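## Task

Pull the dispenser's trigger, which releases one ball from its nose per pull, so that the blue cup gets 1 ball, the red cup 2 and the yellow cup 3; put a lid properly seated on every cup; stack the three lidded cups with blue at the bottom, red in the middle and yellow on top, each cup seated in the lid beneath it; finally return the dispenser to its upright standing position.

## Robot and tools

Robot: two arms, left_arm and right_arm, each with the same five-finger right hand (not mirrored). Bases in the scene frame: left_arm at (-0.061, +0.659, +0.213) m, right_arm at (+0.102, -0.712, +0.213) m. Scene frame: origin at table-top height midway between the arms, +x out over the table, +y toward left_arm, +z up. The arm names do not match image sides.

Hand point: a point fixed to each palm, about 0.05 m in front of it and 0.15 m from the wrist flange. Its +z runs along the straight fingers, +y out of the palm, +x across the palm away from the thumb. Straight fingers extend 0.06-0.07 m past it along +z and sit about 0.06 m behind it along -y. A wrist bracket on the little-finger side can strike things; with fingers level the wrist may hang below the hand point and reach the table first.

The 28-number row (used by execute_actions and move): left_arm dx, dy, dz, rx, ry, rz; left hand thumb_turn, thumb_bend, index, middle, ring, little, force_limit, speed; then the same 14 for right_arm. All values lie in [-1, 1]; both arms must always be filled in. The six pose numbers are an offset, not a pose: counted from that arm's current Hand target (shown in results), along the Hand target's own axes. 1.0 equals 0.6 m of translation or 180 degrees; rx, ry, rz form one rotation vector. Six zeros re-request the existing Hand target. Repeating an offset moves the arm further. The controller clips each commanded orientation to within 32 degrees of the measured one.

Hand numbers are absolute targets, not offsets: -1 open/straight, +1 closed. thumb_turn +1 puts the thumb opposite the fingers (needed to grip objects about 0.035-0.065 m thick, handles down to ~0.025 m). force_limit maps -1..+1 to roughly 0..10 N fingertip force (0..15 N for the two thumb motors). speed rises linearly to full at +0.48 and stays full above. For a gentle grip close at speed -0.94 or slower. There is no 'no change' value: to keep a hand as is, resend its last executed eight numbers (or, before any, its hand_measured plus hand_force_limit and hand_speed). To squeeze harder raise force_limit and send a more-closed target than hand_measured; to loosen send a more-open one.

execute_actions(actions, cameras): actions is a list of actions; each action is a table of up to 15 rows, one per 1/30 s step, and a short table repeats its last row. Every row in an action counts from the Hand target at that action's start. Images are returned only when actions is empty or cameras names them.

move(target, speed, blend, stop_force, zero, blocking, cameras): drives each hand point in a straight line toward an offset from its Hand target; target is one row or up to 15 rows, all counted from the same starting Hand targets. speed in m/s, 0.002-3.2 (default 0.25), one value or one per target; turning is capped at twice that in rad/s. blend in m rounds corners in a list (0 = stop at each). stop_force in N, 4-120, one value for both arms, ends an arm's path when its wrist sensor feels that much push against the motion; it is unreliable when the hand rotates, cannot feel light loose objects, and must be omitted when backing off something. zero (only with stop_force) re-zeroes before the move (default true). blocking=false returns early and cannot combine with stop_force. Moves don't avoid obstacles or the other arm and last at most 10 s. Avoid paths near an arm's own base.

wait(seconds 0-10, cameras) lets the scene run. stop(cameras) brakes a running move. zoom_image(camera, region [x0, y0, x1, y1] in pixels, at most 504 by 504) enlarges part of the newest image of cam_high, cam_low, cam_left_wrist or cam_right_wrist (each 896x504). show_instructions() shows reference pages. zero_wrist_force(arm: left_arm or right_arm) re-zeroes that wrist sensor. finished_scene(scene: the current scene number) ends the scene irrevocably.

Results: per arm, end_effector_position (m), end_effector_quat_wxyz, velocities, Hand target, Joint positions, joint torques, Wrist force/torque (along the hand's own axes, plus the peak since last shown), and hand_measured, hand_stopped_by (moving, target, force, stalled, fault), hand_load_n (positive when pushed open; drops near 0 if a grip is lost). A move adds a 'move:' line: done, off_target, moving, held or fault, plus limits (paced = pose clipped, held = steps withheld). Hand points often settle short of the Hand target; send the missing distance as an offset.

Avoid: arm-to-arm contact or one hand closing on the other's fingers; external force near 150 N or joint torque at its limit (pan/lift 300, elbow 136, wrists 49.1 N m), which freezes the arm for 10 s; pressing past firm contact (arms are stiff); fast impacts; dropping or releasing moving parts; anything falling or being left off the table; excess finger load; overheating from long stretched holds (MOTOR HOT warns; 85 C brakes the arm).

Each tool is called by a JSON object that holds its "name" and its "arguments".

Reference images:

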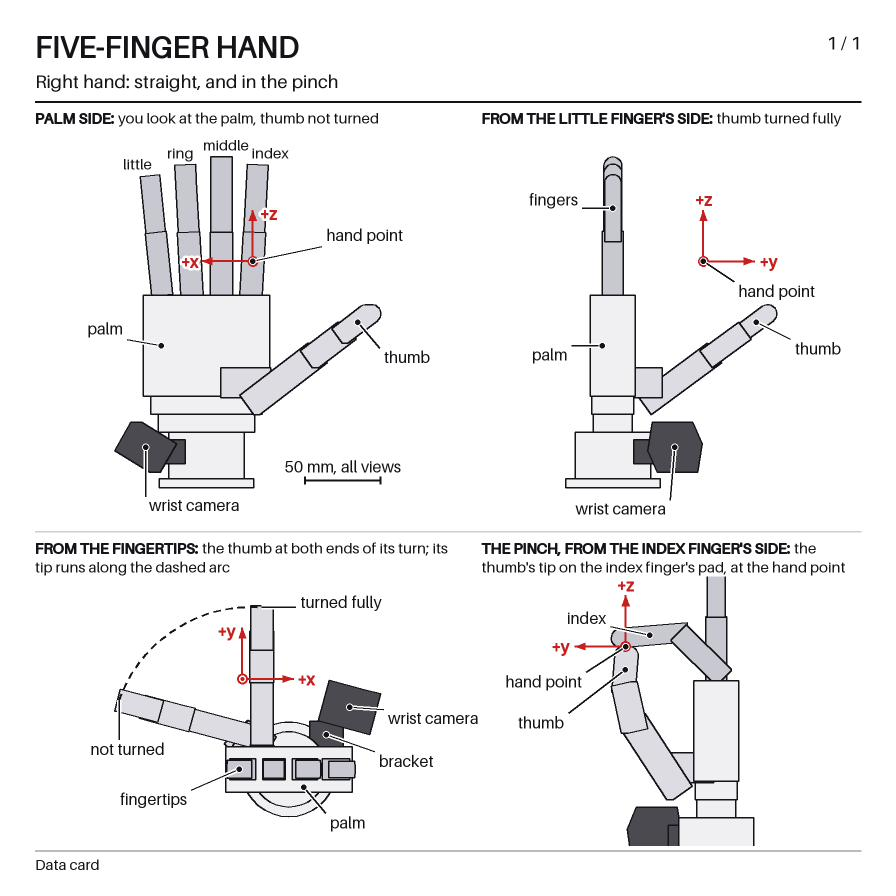

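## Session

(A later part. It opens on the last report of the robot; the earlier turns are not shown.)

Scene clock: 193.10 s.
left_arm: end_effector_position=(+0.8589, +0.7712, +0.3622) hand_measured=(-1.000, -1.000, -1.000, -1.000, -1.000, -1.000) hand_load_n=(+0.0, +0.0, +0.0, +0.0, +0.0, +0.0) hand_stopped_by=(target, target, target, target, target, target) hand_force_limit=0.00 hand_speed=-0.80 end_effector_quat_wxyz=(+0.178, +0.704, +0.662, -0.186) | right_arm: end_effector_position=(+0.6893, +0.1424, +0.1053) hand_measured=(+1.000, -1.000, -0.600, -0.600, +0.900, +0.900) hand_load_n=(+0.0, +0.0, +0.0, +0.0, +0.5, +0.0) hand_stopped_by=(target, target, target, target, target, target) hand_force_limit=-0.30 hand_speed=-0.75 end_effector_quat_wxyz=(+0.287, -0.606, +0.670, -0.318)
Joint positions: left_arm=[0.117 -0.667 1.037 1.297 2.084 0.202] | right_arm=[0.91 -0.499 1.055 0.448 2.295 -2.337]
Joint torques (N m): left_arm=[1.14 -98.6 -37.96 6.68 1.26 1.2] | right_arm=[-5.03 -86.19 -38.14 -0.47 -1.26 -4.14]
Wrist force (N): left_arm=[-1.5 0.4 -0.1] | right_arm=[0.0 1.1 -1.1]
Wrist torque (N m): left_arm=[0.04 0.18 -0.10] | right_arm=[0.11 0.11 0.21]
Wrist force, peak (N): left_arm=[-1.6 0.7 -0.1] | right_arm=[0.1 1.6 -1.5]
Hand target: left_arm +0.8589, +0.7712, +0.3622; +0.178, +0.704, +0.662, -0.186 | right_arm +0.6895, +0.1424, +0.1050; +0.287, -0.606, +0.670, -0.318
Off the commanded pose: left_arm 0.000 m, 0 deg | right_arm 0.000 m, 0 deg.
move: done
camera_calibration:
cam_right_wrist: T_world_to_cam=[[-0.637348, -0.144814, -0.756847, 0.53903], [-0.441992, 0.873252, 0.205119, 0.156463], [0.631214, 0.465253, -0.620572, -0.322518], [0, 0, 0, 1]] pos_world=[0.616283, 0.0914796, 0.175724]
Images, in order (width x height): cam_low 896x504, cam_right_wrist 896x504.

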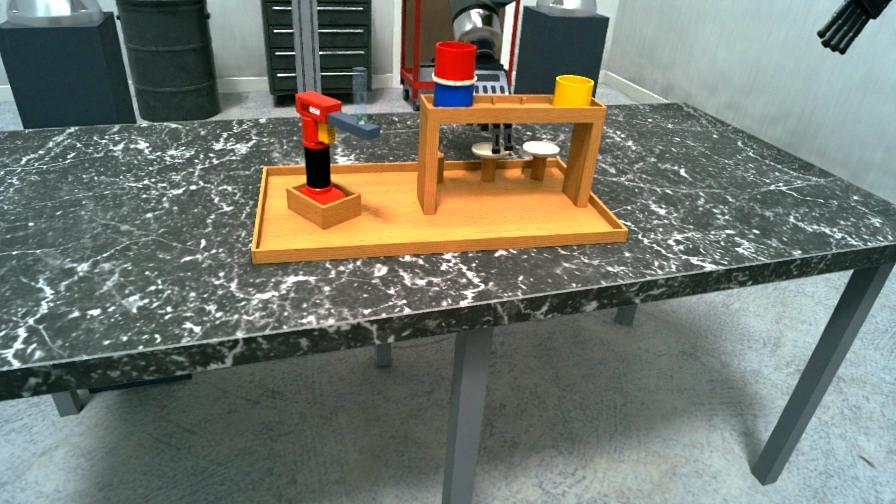

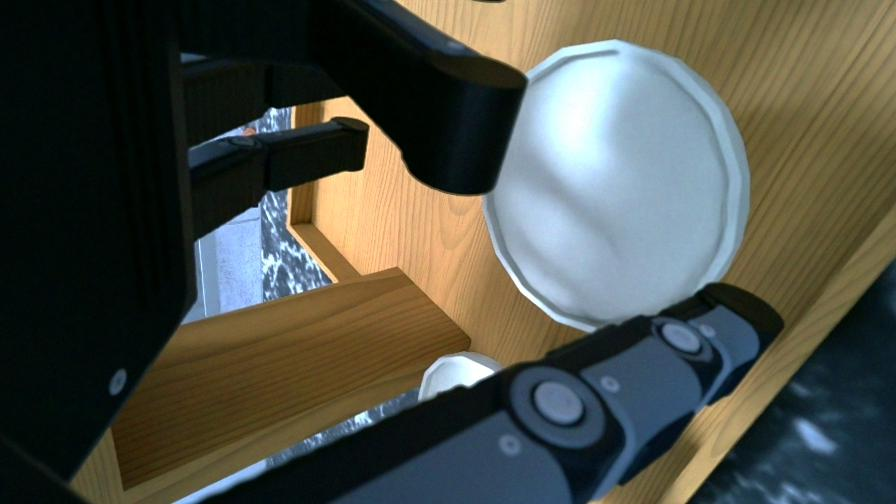

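{"name": "move", "arguments": {"target": [0,0,0,0,0,0,-1,-1,-1,-1,-1,-1,0,-0.8,0,0.03825,0.0296,0,0,0,1,-1,-0.6,-0.6,0.9,0.9,-0.3,-0.75], "speed": 0.03, "stop_force": 4}}

{"name": "execute_actions", "arguments": {"actions": [[[0,0,0,0,0,0,-1,-1,-1,-1,-1,-1,0,-0.8,0,0,0,0,0,0,1,-1,0.2,0.2,0.9,0.9,-0.4,-0.88]]]}}

{"name": "wait", "arguments": {"seconds": 1.5, "cameras": ["cam_right_wrist"]}}

Scene clock: 197.43 s.
left_arm: end_effector_position=(+0.8589, +0.7712, +0.3622) hand_measured=(-1.000, -1.000, -1.000, -1.000, -1.000, -1.000) hand_load_n=(+0.0, +0.0, +0.0, +0.0, +0.0, +0.0) hand_stopped_by=(target, target, target, target, target, target) hand_force_limit=0.00 hand_speed=-0.80 end_effector_quat_wxyz=(+0.178, +0.704, +0.662, -0.186) | right_arm: end_effector_position=(+0.6887, +0.1425, +0.0760) hand_measured=(+1.000, -1.000, -0.600, -0.600, +0.900, +0.900) hand_load_n=(+0.0, +0.0, +0.0, +0.0, +0.0, +0.0) hand_stopped_by=(target, target, target, target, target, target) hand_force_limit=-0.30 hand_speed=-0.75 end_effector_quat_wxyz=(+0.287, -0.606, +0.670, -0.318)
Joint positions: left_arm=[0.117 -0.667 1.037 1.297 2.084 0.202] | right_arm=[0.91 -0.469 1.053 0.421 2.295 -2.336]
Joint torques (N m): left_arm=[2.08 -99.17 -38.03 5.83 1.43 1.61] | right_arm=[15.68 -88.4 -38.36 -0.16 3.57 4.35]
Wrist force (N): left_arm=[-1.4 0.6 0.1] | right_arm=[0.3 1.4 -0.9]
Wrist torque (N m): left_arm=[0.06 0.17 -0.09] | right_arm=[0.13 0.09 0.04]
Wrist force, peak (N): left_arm=[-1.8 0.5 -0.3] | right_arm=[0.0 1.1 -1.6]
Hand target: left_arm +0.8589, +0.7712, +0.3622; +0.178, +0.704, +0.662, -0.186 | right_arm +0.6887, +0.1425, +0.0760; +0.287, -0.606, +0.670, -0.318
Off the commanded pose: left_arm 0.000 m, 0 deg | right_arm 0.000 m, 0 deg.
move: done

Scene clock: 199.03 s.
left_arm: end_effector_position=(+0.8589, +0.7712, +0.3622) hand_measured=(-1.000, -1.000, -1.000, -1.000, -1.000, -1.000) hand_load_n=(+0.0, +0.0, +0.0, +0.0, +0.0, +0.0) hand_stopped_by=(target, target, target, target, target, target) hand_force_limit=0.00 hand_speed=-0.80 end_effector_quat_wxyz=(+0.178, +0.704, +0.662, -0.186) | right_arm: end_effector_position=(+0.6887, +0.1425, +0.0760) hand_measured=(+1.000, -1.000, -0.156, -0.166, +0.900, +0.900) hand_load_n=(+0.0, +1.0, +6.0, +2.0, +0.0, +0.0) hand_stopped_by=(target, target, force, force, target, target) hand_force_limit=-0.40 hand_speed=-0.88 end_effector_quat_wxyz=(+0.287, -0.606, +0.670, -0.318)
Joint positions: left_arm=[0.117 -0.667 1.037 1.297 2.084 0.202] | right_arm=[0.91 -0.469 1.053 0.421 2.295 -2.336]
Joint torques (N m): left_arm=[0.37 -97.26 -38.03 6.03 1.19 1.17] | right_arm=[15.1 -88.13 -37.11 0.15 3.11 4.14]
Wrist force (N): left_arm=[-1.4 0.2 -0.2] | right_arm=[0.1 0.9 -1.0]
Wrist torque (N m): left_arm=[0.02 0.18 -0.10] | right_arm=[0.07 0.11 0.02]
Wrist force, peak (N): left_arm=[-1.7 0.3 -0.1] | right_arm=[0.2 1.0 -1.4]
Hand target: left_arm +0.8589, +0.7712, +0.3622; +0.178, +0.704, +0.662, -0.186 | right_arm +0.6887, +0.1425, +0.0760; +0.287, -0.606, +0.670, -0.318
Off the commanded pose: left_arm 0.000 m, 0 deg | right_arm 0.000 m, 0 deg.

Scene clock: 200.53 s.
left_arm: end_effector_position=(+0.8589, +0.7712, +0.3622) hand_measured=(-1.000, -1.000, -1.000, -1.000, -1.000, -1.000) hand_load_n=(+0.0, +0.0, +0.0, +0.0, +0.0, +0.0) hand_stopped_by=(target, target, target, target, target, target) hand_force_limit=0.00 hand_speed=-0.80 end_effector_quat_wxyz=(+0.178, +0.704, +0.662, -0.186) | right_arm: end_effector_position=(+0.6887, +0.1425, +0.0760) hand_measured=(+1.000, -1.000, -0.156, -0.166, +0.900, +0.900) hand_load_n=(+0.0, +1.0, +6.0, +2.0, +0.0, +0.0) hand_stopped_by=(target, target, force, force, target, target) hand_force_limit=-0.40 hand_speed=-0.88 end_effector_quat_wxyz=(+0.287, -0.606, +0.670, -0.318)
Joint positions: left_arm=[0.117 -0.667 1.037 1.297 2.084 0.202] | right_arm=[0.91 -0.469 1.053 0.421 2.295 -2.336]
Joint torques (N m): left_arm=[1.8 -97.23 -37.93 6.06 1.29 1.71] | right_arm=[14.47 -88.98 -36.24 0.45 2.47 4.17]
Wrist force (N): left_arm=[-1.3 0.6 -0.2] | right_arm=[0.2 1.0 -1.0]
Wrist torque (N m): left_arm=[0.08 0.16 -0.08] | right_arm=[0.07 0.10 0.03]
Wrist force, peak (N): left_arm=[-1.7 0.4 0.0] | right_arm=[0.6 1.5 -1.3]
Hand target: left_arm +0.8589, +0.7712, +0.3622; +0.178, +0.704, +0.662, -0.186 | right_arm +0.6887, +0.1425, +0.0760; +0.287, -0.606, +0.670, -0.318
Off the commanded pose: left_arm 0.000 m, 0 deg | right_arm 0.000 m, 0 deg.
wait: 1.50 s; at rest by 0.17 s
camera_calibration:
cam_right_wrist: T_world_to_cam=[[-0.637348, -0.144814, -0.756847, 0.516487], [-0.441992, 0.873252, 0.205119, 0.16212], [0.631214, 0.465253, -0.620572, -0.340368], [0, 0, 0, 1]] pos_world=[0.615683, 0.0915796, 0.146424]
Images, in order (width x height): cam_right_wrist 896x504.

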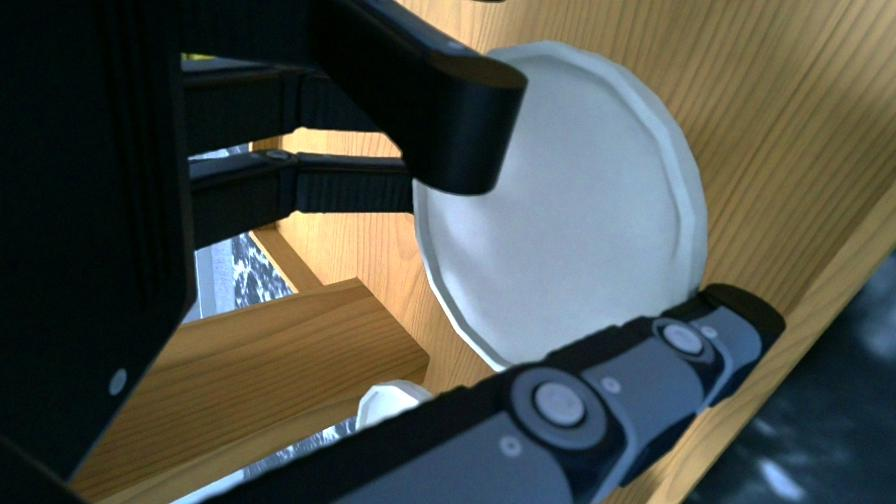

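{"name": "move", "arguments": {"target": [[0,0,0,0,0,0,-1,-1,-1,-1,-1,-1,0,-0.8,0,-0.0387,-0.03165,0,0,0,1,-1,0.2,0.2,0.9,0.9,-0.4,-0.88],[0,0,0,0,0,0,-1,-1,-1,-1,-1,-1,0,-0.8,0,0.0246,-0.10905,0,0,0,1,-1,0.2,0.2,0.9,0.9,-0.4,-0.88],[0,0,0,0,0,0,-1,-1,-1,-1,-1,-1,0,-0.8,0.17667,-0.27468,-0.35381,0,0,0,1,-1,0.2,0.2,0.9,0.9,-0.4,-0.88],[0,0,0,0,0,0,-1,-1,-1,-1,-1,-1,0,-0.8,0.17648,-0.4503,-0.1259,0,0,0,1,-1,0.2,0.2,0.9,0.9,-0.4,-0.88]], "blend": [0.005,0.02,0.03,0], "speed": [0.06,0.15,0.2,0.15], "cameras": ["cam_low","cam_high","cam_left_wrist","cam_right_wrist"]}}

{"name": "zoom_image", "arguments": {"camera": "cam_low", "region": [425, 0, 485, 70]}}

{"name": "zoom_image", "arguments": {"camera": "cam_left_wrist", "region": [300, 400, 390, 490]}}

Scene clock: 205.90 s.
left_arm: end_effector_position=(+0.8589, +0.7712, +0.3622) hand_measured=(-1.000, -1.000, -1.000, -1.000, -1.000, -1.000) hand_load_n=(+0.0, +0.0, +0.0, +0.0, +0.0, +0.0) hand_stopped_by=(target, target, target, target, target, target) hand_force_limit=0.00 hand_speed=-0.80 end_effector_quat_wxyz=(+0.178, +0.704, +0.662, -0.186) | right_arm: end_effector_position=(+0.7896, +0.0261, +0.3333) hand_measured=(+1.000, -1.000, -0.156, -0.166, +0.900, +0.900) hand_load_n=(-0.5, +1.5, +6.0, +2.0, +0.0, +0.0) hand_stopped_by=(target, target, force, force, target, target) hand_force_limit=-0.40 hand_speed=-0.88 end_effector_quat_wxyz=(+0.287, -0.606, +0.670, -0.318)
Joint positions: left_arm=[0.117 -0.667 1.037 1.297 2.084 0.202] | right_arm=[0.74 -0.787 1.152 0.528 2.196 -2.513]
Joint torques (N m): left_arm=[1.98 -99.13 -38.12 6.27 1.19 1.01] | right_arm=[-5.83 -77.56 -41.65 4.12 -1.46 -3.98]
Wrist force (N): left_arm=[-1.1 0.6 -0.5] | right_arm=[-0.5 0.2 -0.8]
Wrist torque (N m): left_arm=[0.09 0.15 -0.07] | right_arm=[-0.13 0.17 0.13]
Wrist force, peak (N): left_arm=[-1.7 0.3 -0.2] | right_arm=[0.4 0.5 -2.0]
Hand target: left_arm +0.8589, +0.7712, +0.3622; +0.178, +0.704, +0.662, -0.186 | right_arm +0.7898, +0.0261, +0.3332; +0.287, -0.606, +0.670, -0.318
Off the commanded pose: left_arm 0.000 m, 0 deg | right_arm 0.000 m, 0 deg.
move: done
camera_calibration:
cam_left_wrist: T_world_to_cam=[[0.985843, 0.116402, -0.120678, -0.886611], [0.163838, -0.515822, 0.840883, -0.0439945], [0.0356322, -0.848751, -0.527591, 0.929671], [0, 0, 0, 1]] pos_world=[0.848141, 0.869569, 0.420486]
cam_right_wrist: T_world_to_cam=[[-0.637348, -0.144814, -0.756847, 0.7586], [-0.441992, 0.873252, 0.205119, 0.255607], [0.631214, 0.465253, -0.620572, -0.190291], [0, 0, 0, 1]] pos_world=[0.716583, -0.0248204, 0.403624]

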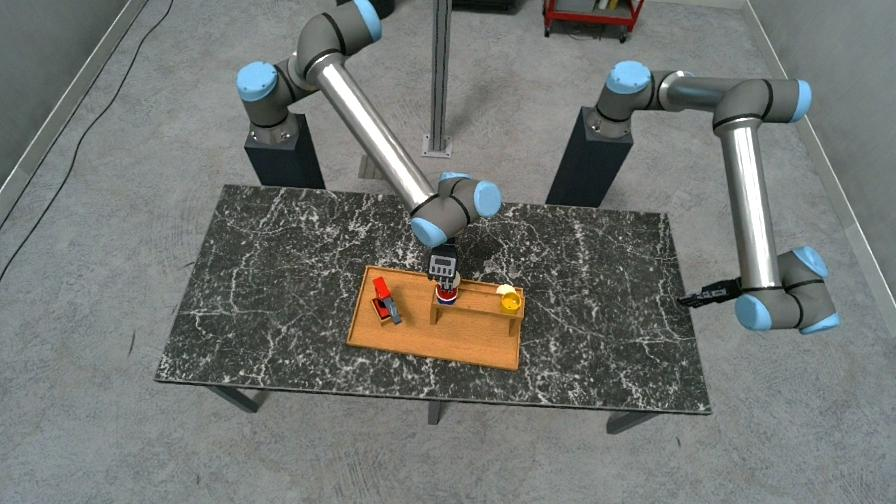

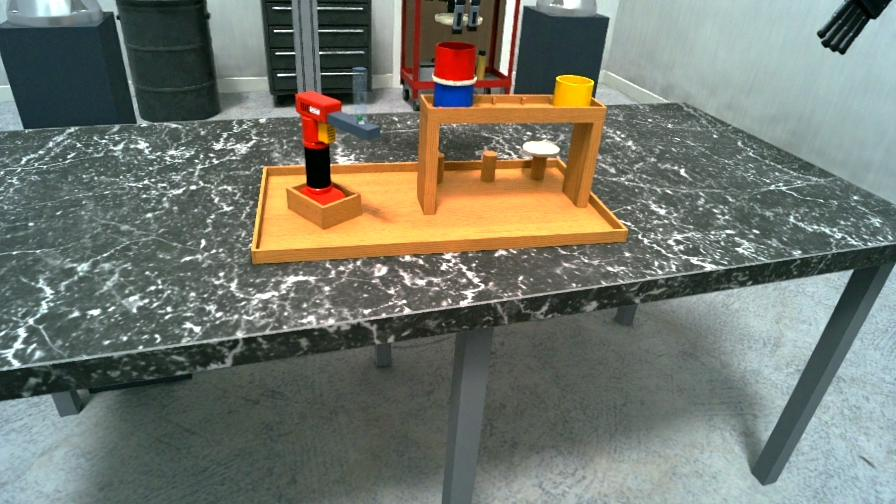

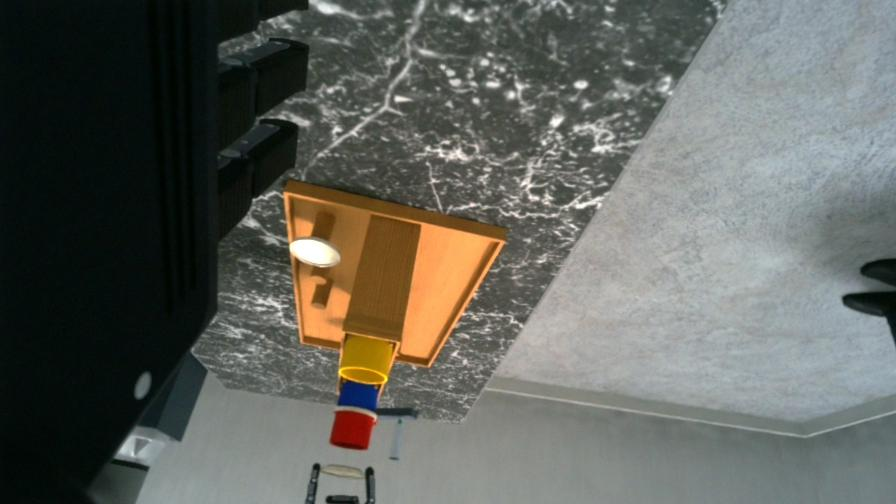

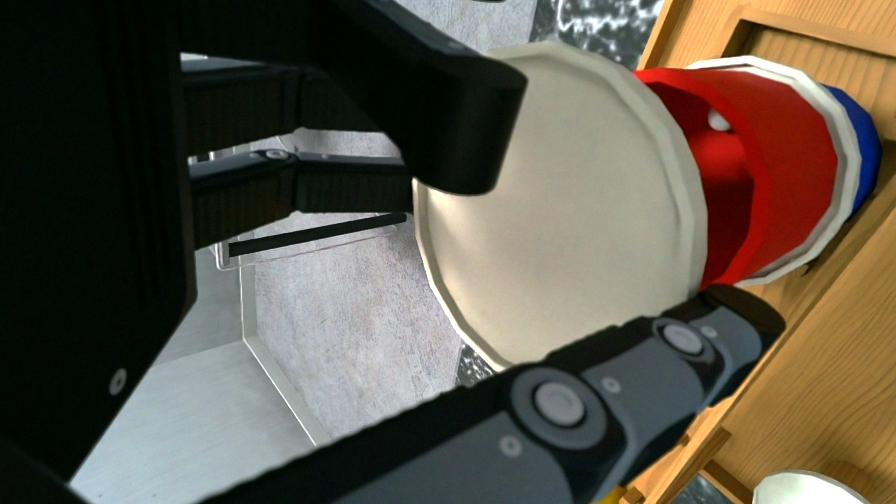

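Scaled by 7.200 from the camera's 896x504 image, which has a finer 1280x720 frame.

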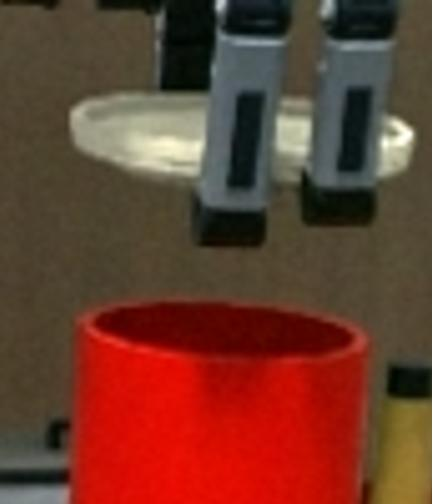

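Scaled by 5.600 from the camera's 896x504 image, which has a finer 1280x720 frame.

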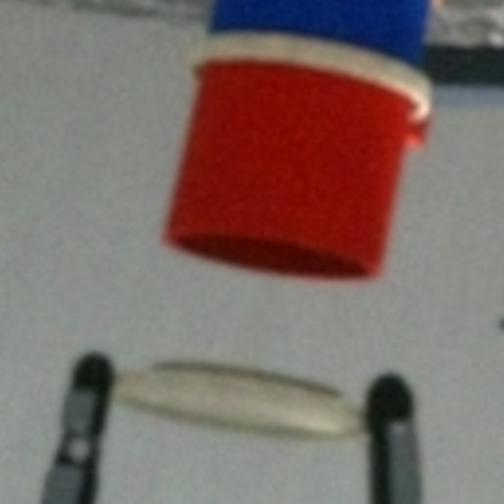

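{"name": "move", "arguments": {"target": [[0,0,0,0,0,0,-1,-1,-1,-1,-1,-1,0,-0.8,0.00317,0.02517,0.02187,0,0,0,1,-1,0.2,0.2,0.9,0.9,-0.4,-0.88],[0,0,0,0,0,0,-1,-1,-1,-1,-1,-1,0,-0.8,0.00317,0.05742,0.04825,0,0,0,1,-1,0.2,0.2,0.9,0.9,-0.4,-0.88]], "speed": [0.03,0.015], "stop_force": 4, "cameras": ["cam_low","cam_left_wrist"]}}

{"name": "zoom_image", "arguments": {"camera": "cam_low", "region": [425, 0, 485, 70]}}

{"name": "zoom_image", "arguments": {"camera": "cam_left_wrist", "region": [300, 400, 390, 490]}}

Scene clock: 210.37 s.
left_arm: end_effector_position=(+0.8589, +0.7712, +0.3622) hand_measured=(-1.000, -1.000, -1.000, -1.000, -1.000, -1.000) hand_load_n=(+0.0, +0.0, +0.0, +0.0, +0.0, +0.0) hand_stopped_by=(target, target, target, target, target, target) hand_force_limit=0.00 hand_speed=-0.80 end_effector_quat_wxyz=(+0.178, +0.704, +0.662, -0.186) | right_arm: end_effector_position=(+0.7902, +0.0241, +0.2960) hand_measured=(+1.000, -1.000, -0.156, -0.166, +0.900, +0.900) hand_load_n=(+0.0, +0.5, +5.5, +2.0, +0.0, +0.0) hand_stopped_by=(target, target, force, force, target, target) hand_force_limit=-0.40 hand_speed=-0.88 end_effector_quat_wxyz=(+0.287, -0.606, +0.670, -0.318)
Joint positions: left_arm=[0.117 -0.667 1.037 1.297 2.084 0.202] | right_arm=[0.738 -0.764 1.181 0.476 2.195 -2.516]
Joint torques (N m): left_arm=[3.46 -99.32 -37.22 6.18 0.76 1.07] | right_arm=[-0.89 -104.18 -42.1 4.19 -1.5 -3.95]
Wrist force (N): left_arm=[-1.3 0.4 -0.3] | right_arm=[-0.6 0.8 -0.9]
Wrist torque (N m): left_arm=[0.05 0.17 -0.09] | right_arm=[-0.06 0.21 0.15]
Wrist force, peak (N): left_arm=[-1.7 0.8 -0.4] | right_arm=[-0.9 -4.2 -4.2]
Hand target: left_arm +0.8589, +0.7712, +0.3622; +0.178, +0.704, +0.662, -0.186 | right_arm +0.7902, +0.0241, +0.2960; +0.287, -0.606, +0.670, -0.318 (not the last commanded pose)
Off the commanded pose: left_arm 0.000 m, 0 deg | right_arm 0.008 m, 0 deg.
move: contact (right_arm); path passed 1 of 2 targets
camera_calibration:
cam_left_wrist: T_world_to_cam=[[0.985843, 0.116402, -0.120678, -0.886611], [0.163838, -0.515822, 0.840883, -0.0439945], [0.0356322, -0.848751, -0.527591, 0.929671], [0, 0, 0, 1]] pos_world=[0.848141, 0.869569, 0.420486]
Images, in order (width x height): cam_low 896x504, cam_left_wrist 896x504.

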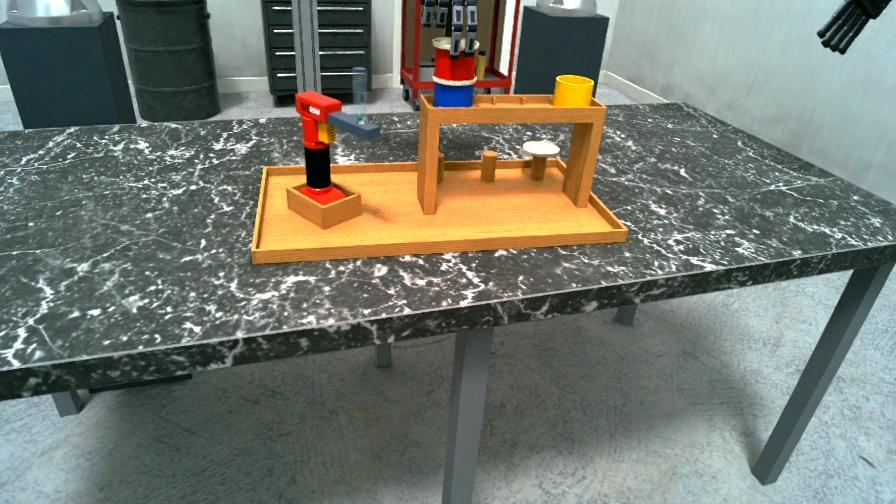

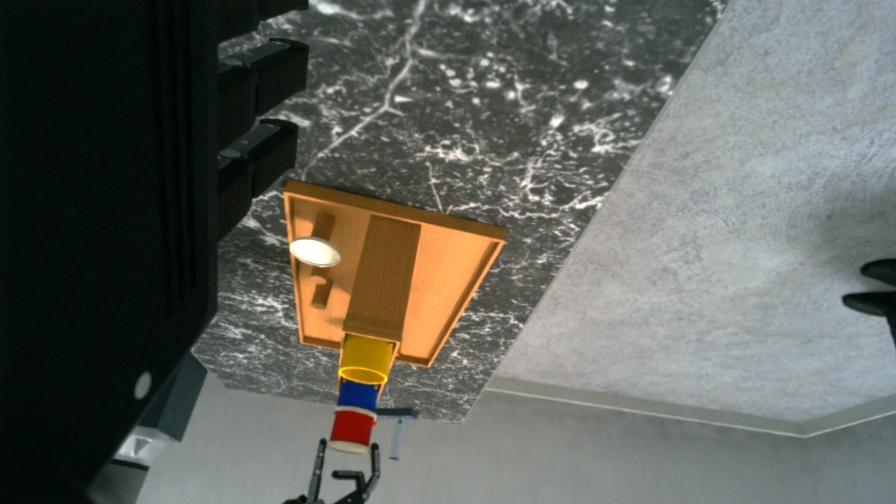

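Scaled by 7.200 from the camera's 896x504 image, which has a finer 1280x720 frame.

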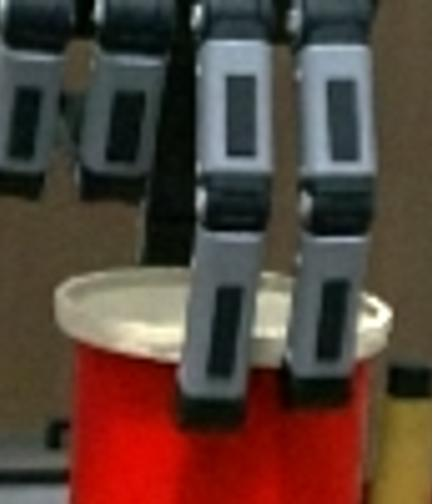

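Scaled by 5.600 from the camera's 896x504 image, which has a finer 1280x720 frame.

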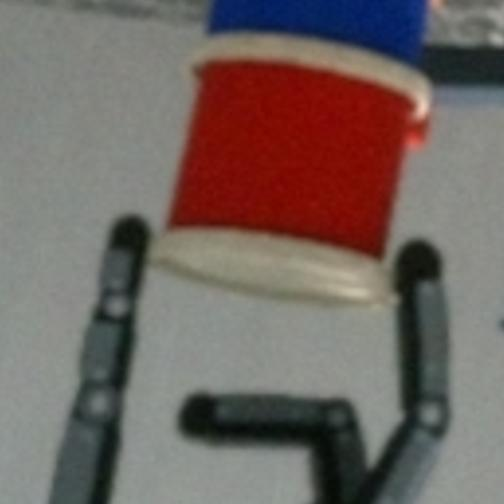

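{"name": "move", "arguments": {"target": [0,0,0,0,0,0,-1,-1,-1,-1,-1,-1,0,-0.8,0,0.01032,0.00844,0,0,0,1,-1,0.2,0.2,0.9,0.9,-0.4,-0.88], "speed": 0.01, "stop_force": 9, "zero": false}}

{"name": "execute_actions", "arguments": {"actions": [[[0,0,0,0,0,0,-1,-1,-1,-1,-1,-1,0,-0.8,0,0,0,0,0,0,1,-1,-0.6,-0.6,0.9,0.9,-0.4,-0.75]]]}}

Scene clock: 212.63 s.
left_arm: end_effector_position=(+0.8589, +0.7712, +0.3622) hand_measured=(-1.000, -1.000, -1.000, -1.000, -1.000, -1.000) hand_load_n=(+0.0, +0.0, +0.0, +0.0, +0.5, +0.0) hand_stopped_by=(target, target, target, target, target, target) hand_force_limit=0.00 hand_speed=-0.80 end_effector_quat_wxyz=(+0.178, +0.704, +0.662, -0.186) | right_arm: end_effector_position=(+0.7902, +0.0241, +0.2880) hand_measured=(+1.000, -1.000, -0.156, -0.166, +0.900, +0.900) hand_load_n=(+0.0, +0.0, +0.0, +0.0, +0.0, +0.0) hand_stopped_by=(target, target, force, force, target, target) hand_force_limit=-0.40 hand_speed=-0.88 end_effector_quat_wxyz=(+0.287, -0.606, +0.670, -0.318)
Joint positions: left_arm=[0.117 -0.667 1.037 1.297 2.084 0.202] | right_arm=[0.738 -0.758 1.186 0.465 2.195 -2.516]
Joint torques (N m): left_arm=[2.67 -98.73 -37.6 6.45 1.42 1.38] | right_arm=[-2.79 -79.85 -26.51 -0.65 -1.18 -4.19]
Wrist force (N): left_arm=[-1.5 0.3 -0.1] | right_arm=[-0.8 0.1 -1.0]
Wrist torque (N m): left_arm=[0.01 0.19 -0.11] | right_arm=[-0.15 0.23 0.13]
Wrist force, peak (N): left_arm=[-1.9 0.3 0.2] | right_arm=[-1.1 -4.5 -4.3]
Hand target: left_arm +0.8589, +0.7712, +0.3622; +0.178, +0.704, +0.662, -0.186 | right_arm +0.7902, +0.0241, +0.2880; +0.287, -0.606, +0.670, -0.318
Off the commanded pose: left_arm 0.000 m, 0 deg | right_arm 0.000 m, 0 deg.
move: done

Scene clock: 213.57 s.
left_arm: end_effector_position=(+0.8589, +0.7712, +0.3622) hand_measured=(-1.000, -1.000, -1.000, -1.000, -1.000, -1.000) hand_load_n=(+0.0, -0.5, +0.0, +0.0, +0.0, +0.0) hand_stopped_by=(target, target, target, target, target, target) hand_force_limit=0.00 hand_speed=-0.80 end_effector_quat_wxyz=(+0.178, +0.704, +0.662, -0.186) | right_arm: end_effector_position=(+0.7902, +0.0241, +0.2880) hand_measured=(+1.000, -1.000, -0.600, -0.600, +0.900, +0.900) hand_load_n=(+0.0, +0.0, +0.0, +0.0, +0.0, +0.0) hand_stopped_by=(target, target, target, target, target, target) hand_force_limit=-0.40 hand_speed=-0.75 end_effector_quat_wxyz=(+0.287, -0.606, +0.670, -0.318)
Joint positions: left_arm=[0.117 -0.667 1.037 1.297 2.084 0.202] | right_arm=[0.738 -0.758 1.186 0.465 2.195 -2.516]
Joint torques (N m): left_arm=[2.07 -98.26 -38.4 5.8 1.49 1.07] | right_arm=[-4.06 -78.43 -28.12 0.01 -0.79 -4.2]
Wrist force (N): left_arm=[-1.3 0.4 -0.2] | right_arm=[-0.9 0.6 -1.1]
Wrist torque (N m): left_arm=[0.05 0.17 -0.09] | right_arm=[-0.08 0.26 0.14]
Wrist force, peak (N): left_arm=[-1.8 0.4 -0.5] | right_arm=[-0.8 0.8 -1.8]
Hand target: left_arm +0.8589, +0.7712, +0.3622; +0.178, +0.704, +0.662, -0.186 | right_arm +0.7902, +0.0241, +0.2880; +0.287, -0.606, +0.670, -0.318
Off the commanded pose: left_arm 0.000 m, 0 deg | right_arm 0.000 m, 0 deg.

{"name": "move", "arguments": {"target": [[0,0,0,0,0,0,-1,-1,-1,-1,-1,-1,0,-0.8,0,0.00422,-0.00516,0,0,0,1,-1,-0.6,-0.6,0.9,0.9,-0.4,-0.75],[0,0,0,0,0,0,-1,-1,-1,-1,-1,-1,0,-0.8,0,-0.08867,-0.08113,0,0,0,1,-1,-0.6,-0.6,0.9,0.9,-0.4,-0.75],[0,0,0,0,0,0,-1,-1,-1,-1,-1,-1,0,-0.8,-0.35917,0.0174,0.01295,0,0,0,1,-1,-0.6,-0.6,0.9,0.9,-0.4,-0.75]], "blend": [0.0,0.02,0], "speed": [0.05,0.1,0.2], "cameras": ["cam_low","cam_high","cam_left_wrist","cam_right_wrist"]}}

{"name": "zoom_image", "arguments": {"camera": "cam_low", "region": [420, 20, 500, 120]}}

{"name": "zoom_image", "arguments": {"camera": "cam_left_wrist", "region": [310, 330, 430, 470]}}

{"name": "zoom_image", "arguments": {"camera": "cam_right_wrist", "region": [500, 60, 860, 360]}}

Scene clock: 218.57 s.
left_arm: end_effector_position=(+0.8589, +0.7712, +0.3622) hand_measured=(-1.000, -1.000, -1.000, -1.000, -1.000, -1.000) hand_load_n=(+0.0, +0.0, +0.0, -0.5, +0.0, +0.0) hand_stopped_by=(target, target, target, target, target, target) hand_force_limit=0.00 hand_speed=-0.80 end_effector_quat_wxyz=(+0.178, +0.704, +0.662, -0.186) | right_arm: end_effector_position=(+0.8112, +0.2384, +0.2748) hand_measured=(+1.000, -1.000, -0.600, -0.600, +0.900, +0.900) hand_load_n=(+0.0, +0.0, +0.0, +0.0, +0.0, +0.0) hand_stopped_by=(target, target, target, target, target, target) hand_force_limit=-0.40 hand_speed=-0.75 end_effector_quat_wxyz=(+0.288, -0.606, +0.670, -0.318)
Joint positions: left_arm=[0.117 -0.667 1.037 1.297 2.084 0.202] | right_arm=[0.873 -0.246 0.221 1.001 2.275 -2.378]
Joint torques (N m): left_arm=[3.33 -100.08 -38.42 6.02 1.31 1.32] | right_arm=[14.9 -103.04 -44.35 4.09 3.54 4.42]
Wrist force (N): left_arm=[-1.4 0.5 -0.2] | right_arm=[0.7 0.5 -1.2]
Wrist torque (N m): left_arm=[0.06 0.18 -0.09] | right_arm=[-0.03 0.02 -0.06]
Wrist force, peak (N): left_arm=[-1.7 0.7 -0.4] | right_arm=[0.5 -0.3 -2.0]
Hand target: left_arm +0.8589, +0.7712, +0.3622; +0.178, +0.704, +0.662, -0.186 | right_arm +0.8113, +0.2385, +0.2748; +0.287, -0.606, +0.670, -0.318
Off the commanded pose: left_arm 0.000 m, 0 deg | right_arm 0.000 m, 0 deg.
move: done
camera_calibration:
cam_left_wrist: T_world_to_cam=[[0.985843, 0.116402, -0.120678, -0.886611], [0.163838, -0.515822, 0.840883, -0.0439945], [0.0356322, -0.848751, -0.527591, 0.929671], [0, 0, 0, 1]] pos_world=[0.848141, 0.869569, 0.420486]
cam_right_wrist: T_world_to_cam=[[-0.636939, -0.144669, -0.757219, 0.758543], [-0.44254, 0.872891, 0.205477, 0.0922195], [0.631243, 0.465975, -0.62, -0.339372], [0, 0, 0, 1]] pos_world=[0.738183, 0.187379, 0.345024]

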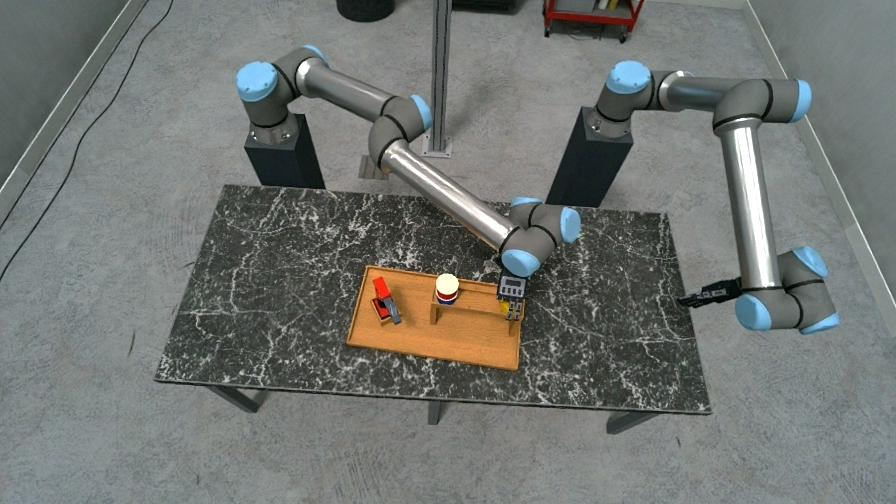

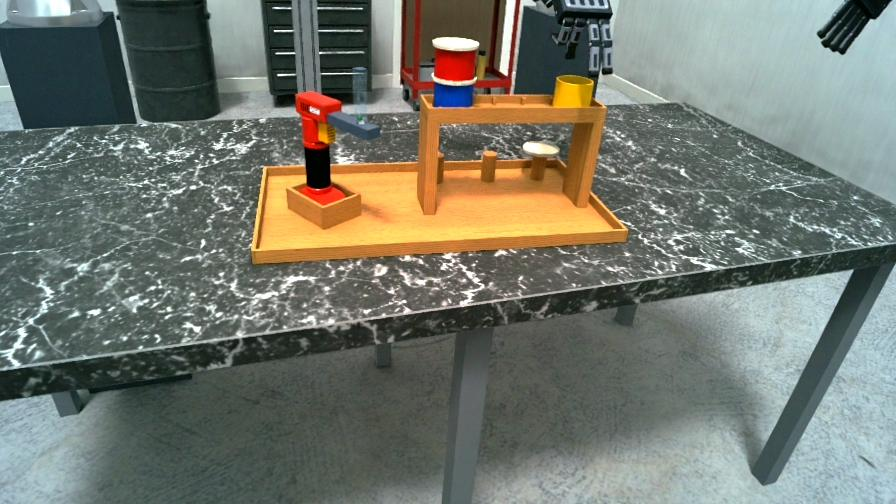

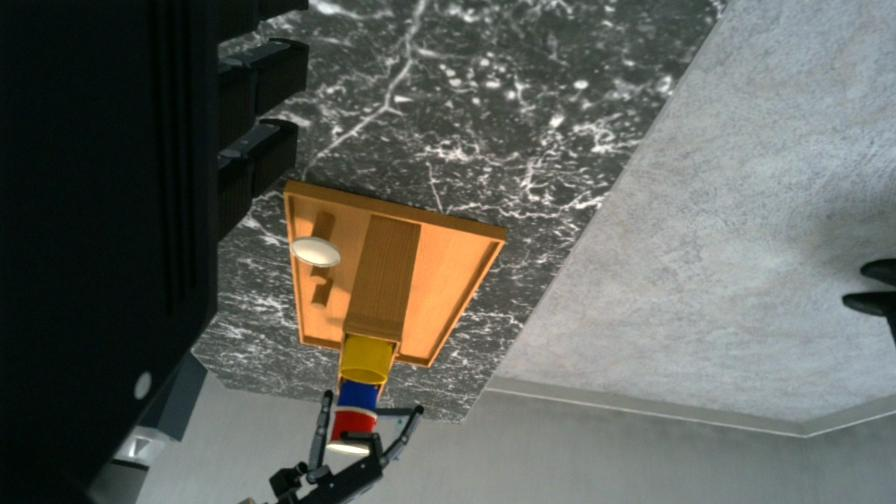

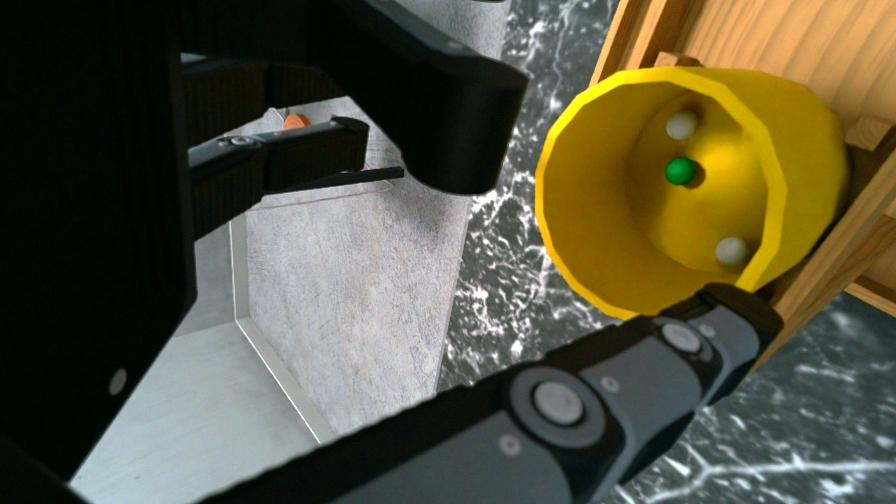

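Scaled by 5.040 from the camera's 896x504 image, which has a finer 1280x720 frame.

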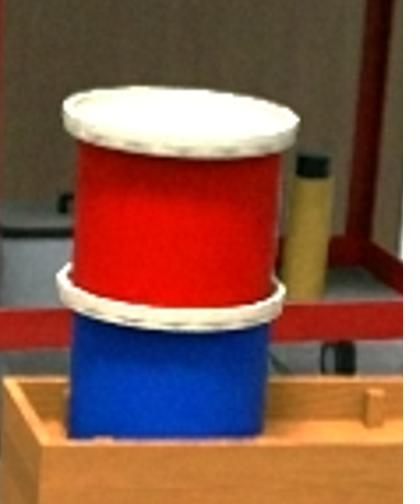

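Scaled by 3.600 from the camera's 896x504 image, which has a finer 1280x720 frame.

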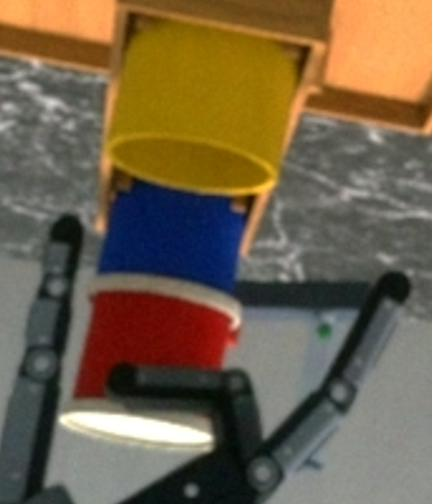

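Scaled by 1.400 from the camera's 896x504 image, which has a finer 1280x720 frame.

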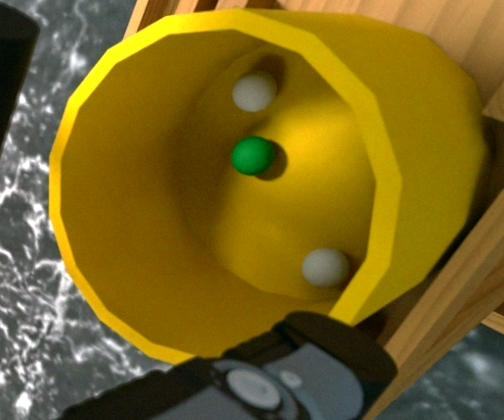

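{"name": "move", "arguments": {"target": [[0,0,0,0,0,0,-1,-1,-1,-1,-1,-1,0,-0.8,0.00217,0.01935,0.01583,0,0,0,1,-1,-0.6,-0.6,0.9,0.9,-0.4,-0.75],[0,0,0,0,0,0,-1,-1,-1,-1,-1,-1,0,-0.8,0.00217,0.06089,0.0498,0,0,0,1,-1,-0.6,-0.6,0.9,0.9,-0.4,-0.75]], "speed": 0.025, "stop_force": 4, "cameras": ["cam_left_wrist","cam_right_wrist"]}}

{"name": "execute_actions", "arguments": {"actions": [[[0,0,0,0,0,0,-1,-1,-1,-1,-1,-1,0,-0.8,0,0,0,0,0,0,1,-1,0.25,0.25,0.9,0.9,-0.3,-0.88]]]}}

{"name": "wait", "arguments": {"seconds": 1.5, "cameras": ["cam_right_wrist","cam_left_wrist"]}}

Scene clock: 223.27 s.
left_arm: end_effector_position=(+0.8589, +0.7712, +0.3622) hand_measured=(-1.000, -1.000, -1.000, -1.000, -1.000, -1.000) hand_load_n=(+0.0, +0.0, +0.0, +0.0, +0.0, +0.5) hand_stopped_by=(target, target, target, target, target, target) hand_force_limit=0.00 hand_speed=-0.80 end_effector_quat_wxyz=(+0.178, +0.704, +0.662, -0.186) | right_arm: end_effector_position=(+0.8112, +0.2372, +0.2276) hand_measured=(+1.000, -1.000, -0.600, -0.600, +0.900, +0.900) hand_load_n=(+0.0, +0.0, +0.0, +0.0, +0.0, +0.0) hand_stopped_by=(target, target, target, target, target, target) hand_force_limit=-0.40 hand_speed=-0.75 end_effector_quat_wxyz=(+0.287, -0.606, +0.670, -0.318)
Joint positions: left_arm=[0.117 -0.667 1.037 1.297 2.084 0.202] | right_arm=[0.872 -0.246 0.303 0.92 2.275 -2.378]
Joint torques (N m): left_arm=[0.94 -99.55 -37.9 5.9 1.51 1.5] | right_arm=[-5.8 -110.21 -30.35 -0.41 -1.39 -3.41]
Wrist force (N): left_arm=[-1.4 0.6 -0.1] | right_arm=[-0.2 0.4 -1.2]
Wrist torque (N m): left_arm=[0.07 0.17 -0.09] | right_arm=[-0.07 0.13 -0.05]
Wrist force, peak (N): left_arm=[-1.6 0.6 0.0] | right_arm=[-0.4 -0.2 -2.0]
Hand target: left_arm +0.8589, +0.7712, +0.3622; +0.178, +0.704, +0.662, -0.186 | right_arm +0.8112, +0.2372, +0.2276; +0.287, -0.606, +0.670, -0.318
Off the commanded pose: left_arm 0.000 m, 0 deg | right_arm 0.000 m, 0 deg.
move: done
camera_calibration:
cam_left_wrist: T_world_to_cam=[[0.985843, 0.116402, -0.120678, -0.886611], [0.163838, -0.515822, 0.840883, -0.0439945], [0.0356322, -0.848751, -0.527591, 0.929671], [0, 0, 0, 1]] pos_world=[0.848141, 0.869569, 0.420486]
cam_right_wrist: T_world_to_cam=[[-0.637348, -0.144814, -0.756847, 0.722938], [-0.441992, 0.873252, 0.205119, 0.102492], [0.631214, 0.465253, -0.620572, -0.367735], [0, 0, 0, 1]] pos_world=[0.738183, 0.18628, 0.297924]
Images, in order (width x height): cam_left_wrist 896x504, cam_right_wrist 896x504.

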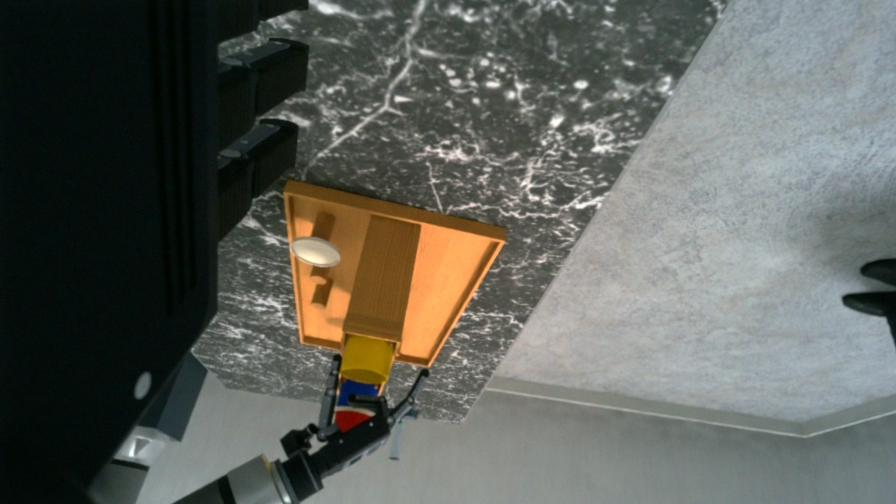

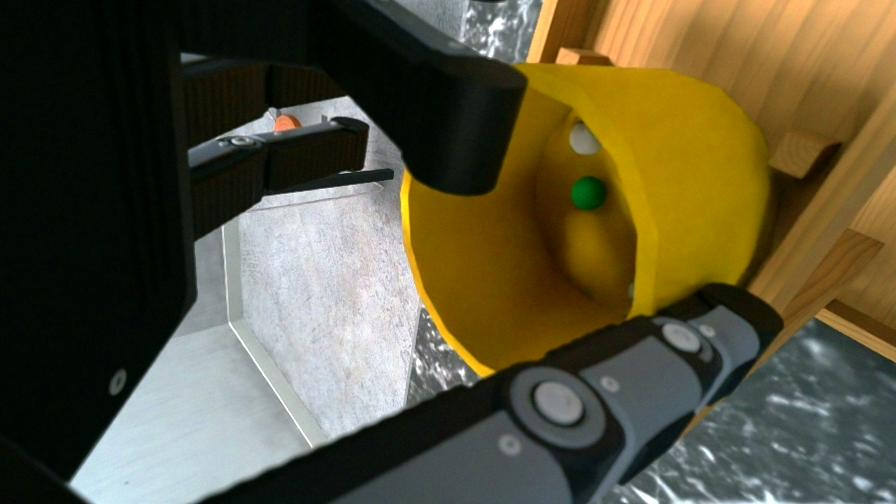

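Scene clock: 225.17 s.
left_arm: end_effector_position=(+0.8589, +0.7712, +0.3622) hand_measured=(-1.000, -1.000, -1.000, -1.000, -1.000, -1.000) hand_load_n=(+0.0, +0.0, +0.0, +0.0, +0.0, +0.0) hand_stopped_by=(target, target, target, target, target, target) hand_force_limit=0.00 hand_speed=-0.80 end_effector_quat_wxyz=(+0.178, +0.704, +0.662, -0.186) | right_arm: end_effector_position=(+0.8112, +0.2372, +0.2276) hand_measured=(+1.000, -1.000, -0.056, -0.088, +0.900, +0.900) hand_load_n=(+0.0, +1.0, +4.5, +2.5, +0.0, +0.0) hand_stopped_by=(target, target, force, force, target, target) hand_force_limit=-0.30 hand_speed=-0.88 end_effector_quat_wxyz=(+0.287, -0.606, +0.670, -0.318)
Joint positions: left_arm=[0.117 -0.667 1.037 1.297 2.084 0.202] | right_arm=[0.872 -0.246 0.303 0.92 2.275 -2.378]
Joint torques (N m): left_arm=[2.16 -98.03 -37.41 5.98 1.71 1.27] | right_arm=[-4.02 -123.21 -30.72 0.19 -0.99 -3.4]
Wrist force (N): left_arm=[-1.3 0.5 -0.1] | right_arm=[-0.3 1.0 -0.8]
Wrist torque (N m): left_arm=[0.06 0.15 -0.08] | right_arm=[-0.01 0.14 -0.05]
Wrist force, peak (N): left_arm=[-1.7 0.4 -0.2] | right_arm=[-0.4 0.2 -1.7]
Hand target: left_arm +0.8589, +0.7712, +0.3622; +0.178, +0.704, +0.662, -0.186 | right_arm +0.8112, +0.2372, +0.2276; +0.287, -0.606, +0.670, -0.318
Off the commanded pose: left_arm 0.000 m, 0 deg | right_arm 0.000 m, 0 deg.

Scene clock: 226.67 s.
left_arm: end_effector_position=(+0.8589, +0.7712, +0.3622) hand_measured=(-1.000, -1.000, -1.000, -1.000, -1.000, -1.000) hand_load_n=(+0.0, +0.0, +0.0, +0.0, +0.0, +0.0) hand_stopped_by=(target, target, target, target, target, target) hand_force_limit=0.00 hand_speed=-0.80 end_effector_quat_wxyz=(+0.178, +0.704, +0.662, -0.186) | right_arm: end_effector_position=(+0.8112, +0.2372, +0.2276) hand_measured=(+1.000, -1.000, -0.056, -0.088, +0.900, +0.900) hand_load_n=(+0.0, +0.5, +4.5, +2.5, +0.0, +0.0) hand_stopped_by=(target, target, force, force, target, target) hand_force_limit=-0.30 hand_speed=-0.88 end_effector_quat_wxyz=(+0.287, -0.606, +0.670, -0.318)
Joint positions: left_arm=[0.117 -0.667 1.037 1.297 2.084 0.202] | right_arm=[0.872 -0.246 0.303 0.92 2.275 -2.378]
Joint torques (N m): left_arm=[4.19 -97.78 -37.89 5.95 1.6 0.94] | right_arm=[-5.48 -124.64 -32.67 0.52 -0.45 -3.53]
Wrist force (N): left_arm=[-1.6 0.4 -0.3] | right_arm=[-0.1 0.6 -1.0]
Wrist torque (N m): left_arm=[0.05 0.21 -0.11] | right_arm=[-0.06 0.11 -0.05]
Wrist force, peak (N): left_arm=[-1.8 0.5 -0.2] | right_arm=[-0.6 1.3 -0.7]
Hand target: left_arm +0.8589, +0.7712, +0.3622; +0.178, +0.704, +0.662, -0.186 | right_arm +0.8112, +0.2372, +0.2276; +0.287, -0.606, +0.670, -0.318
Off the commanded pose: left_arm 0.000 m, 0 deg | right_arm 0.000 m, 0 deg.
wait: 1.50 s; at rest by 0.17 s
camera_calibration:
cam_left_wrist: T_world_to_cam=[[0.985843, 0.116402, -0.120678, -0.886611], [0.163838, -0.515822, 0.840883, -0.0439945], [0.0356322, -0.848751, -0.527591, 0.929671], [0, 0, 0, 1]] pos_world=[0.848141, 0.869569, 0.420486]
cam_right_wrist: T_world_to_cam=[[-0.637348, -0.144814, -0.756847, 0.722938], [-0.441992, 0.873252, 0.205119, 0.102492], [0.631214, 0.465253, -0.620572, -0.367735], [0, 0, 0, 1]] pos_world=[0.738183, 0.18628, 0.297924]
Images, in order (width x height): cam_left_wrist 896x504, cam_right_wrist 896x504.

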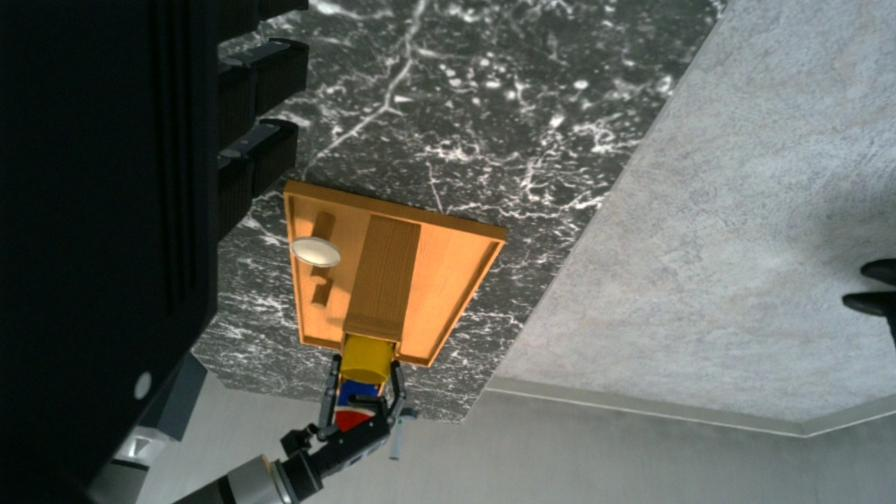

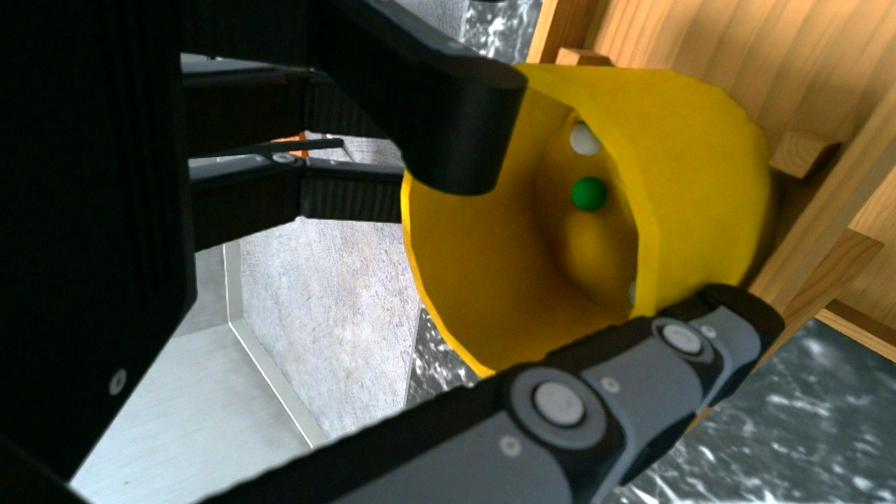

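{"name": "execute_actions", "arguments": {"actions": [[[0,0,0,0,0,0,-1,-1,-1,-1,-1,-1,0,-0.8,0,0,0,0,0,0,1,-1,0.25,0.3,0.9,0.9,-0.2,-0.9]]]}}

Scene clock: 228.03 s.
left_arm: end_effector_position=(+0.8589, +0.7712, +0.3622) hand_measured=(-1.000, -1.000, -1.000, -1.000, -1.000, -1.000) hand_load_n=(+0.0, +0.0, +0.0, +0.0, +0.0, +0.0) hand_stopped_by=(target, target, target, target, target, target) hand_force_limit=0.00 hand_speed=-0.80 end_effector_quat_wxyz=(+0.178, +0.704, +0.662, -0.186) | right_arm: end_effector_position=(+0.8112, +0.2372, +0.2276) hand_measured=(+1.000, -1.000, -0.056, -0.082, +0.900, +0.900) hand_load_n=(+0.5, +1.0, +3.5, +6.0, +0.0, +0.0) hand_stopped_by=(target, target, force, force, target, target) hand_force_limit=-0.20 hand_speed=-0.90 end_effector_quat_wxyz=(+0.287, -0.606, +0.670, -0.318)
Joint positions: left_arm=[0.117 -0.667 1.037 1.297 2.084 0.202] | right_arm=[0.872 -0.246 0.303 0.92 2.275 -2.378]
Joint torques (N m): left_arm=[2.04 -99.04 -37.6 6.09 1.02 0.62] | right_arm=[-3.52 -122.84 -34.09 0.91 -0.49 -3.53]
Wrist force (N): left_arm=[-1.3 0.2 -0.2] | right_arm=[-0.2 0.7 -0.8]
Wrist torque (N m): left_arm=[0.02 0.16 -0.10] | right_arm=[-0.06 0.12 -0.06]
Wrist force, peak (N): left_arm=[-1.7 0.4 -0.4] | right_arm=[-0.2 1.2 -0.7]
Hand target: left_arm +0.8589, +0.7712, +0.3622; +0.178, +0.704, +0.662, -0.186 | right_arm +0.8112, +0.2372, +0.2276; +0.287, -0.606, +0.670, -0.318
Off the commanded pose: left_arm 0.000 m, 0 deg | right_arm 0.000 m, 0 deg.


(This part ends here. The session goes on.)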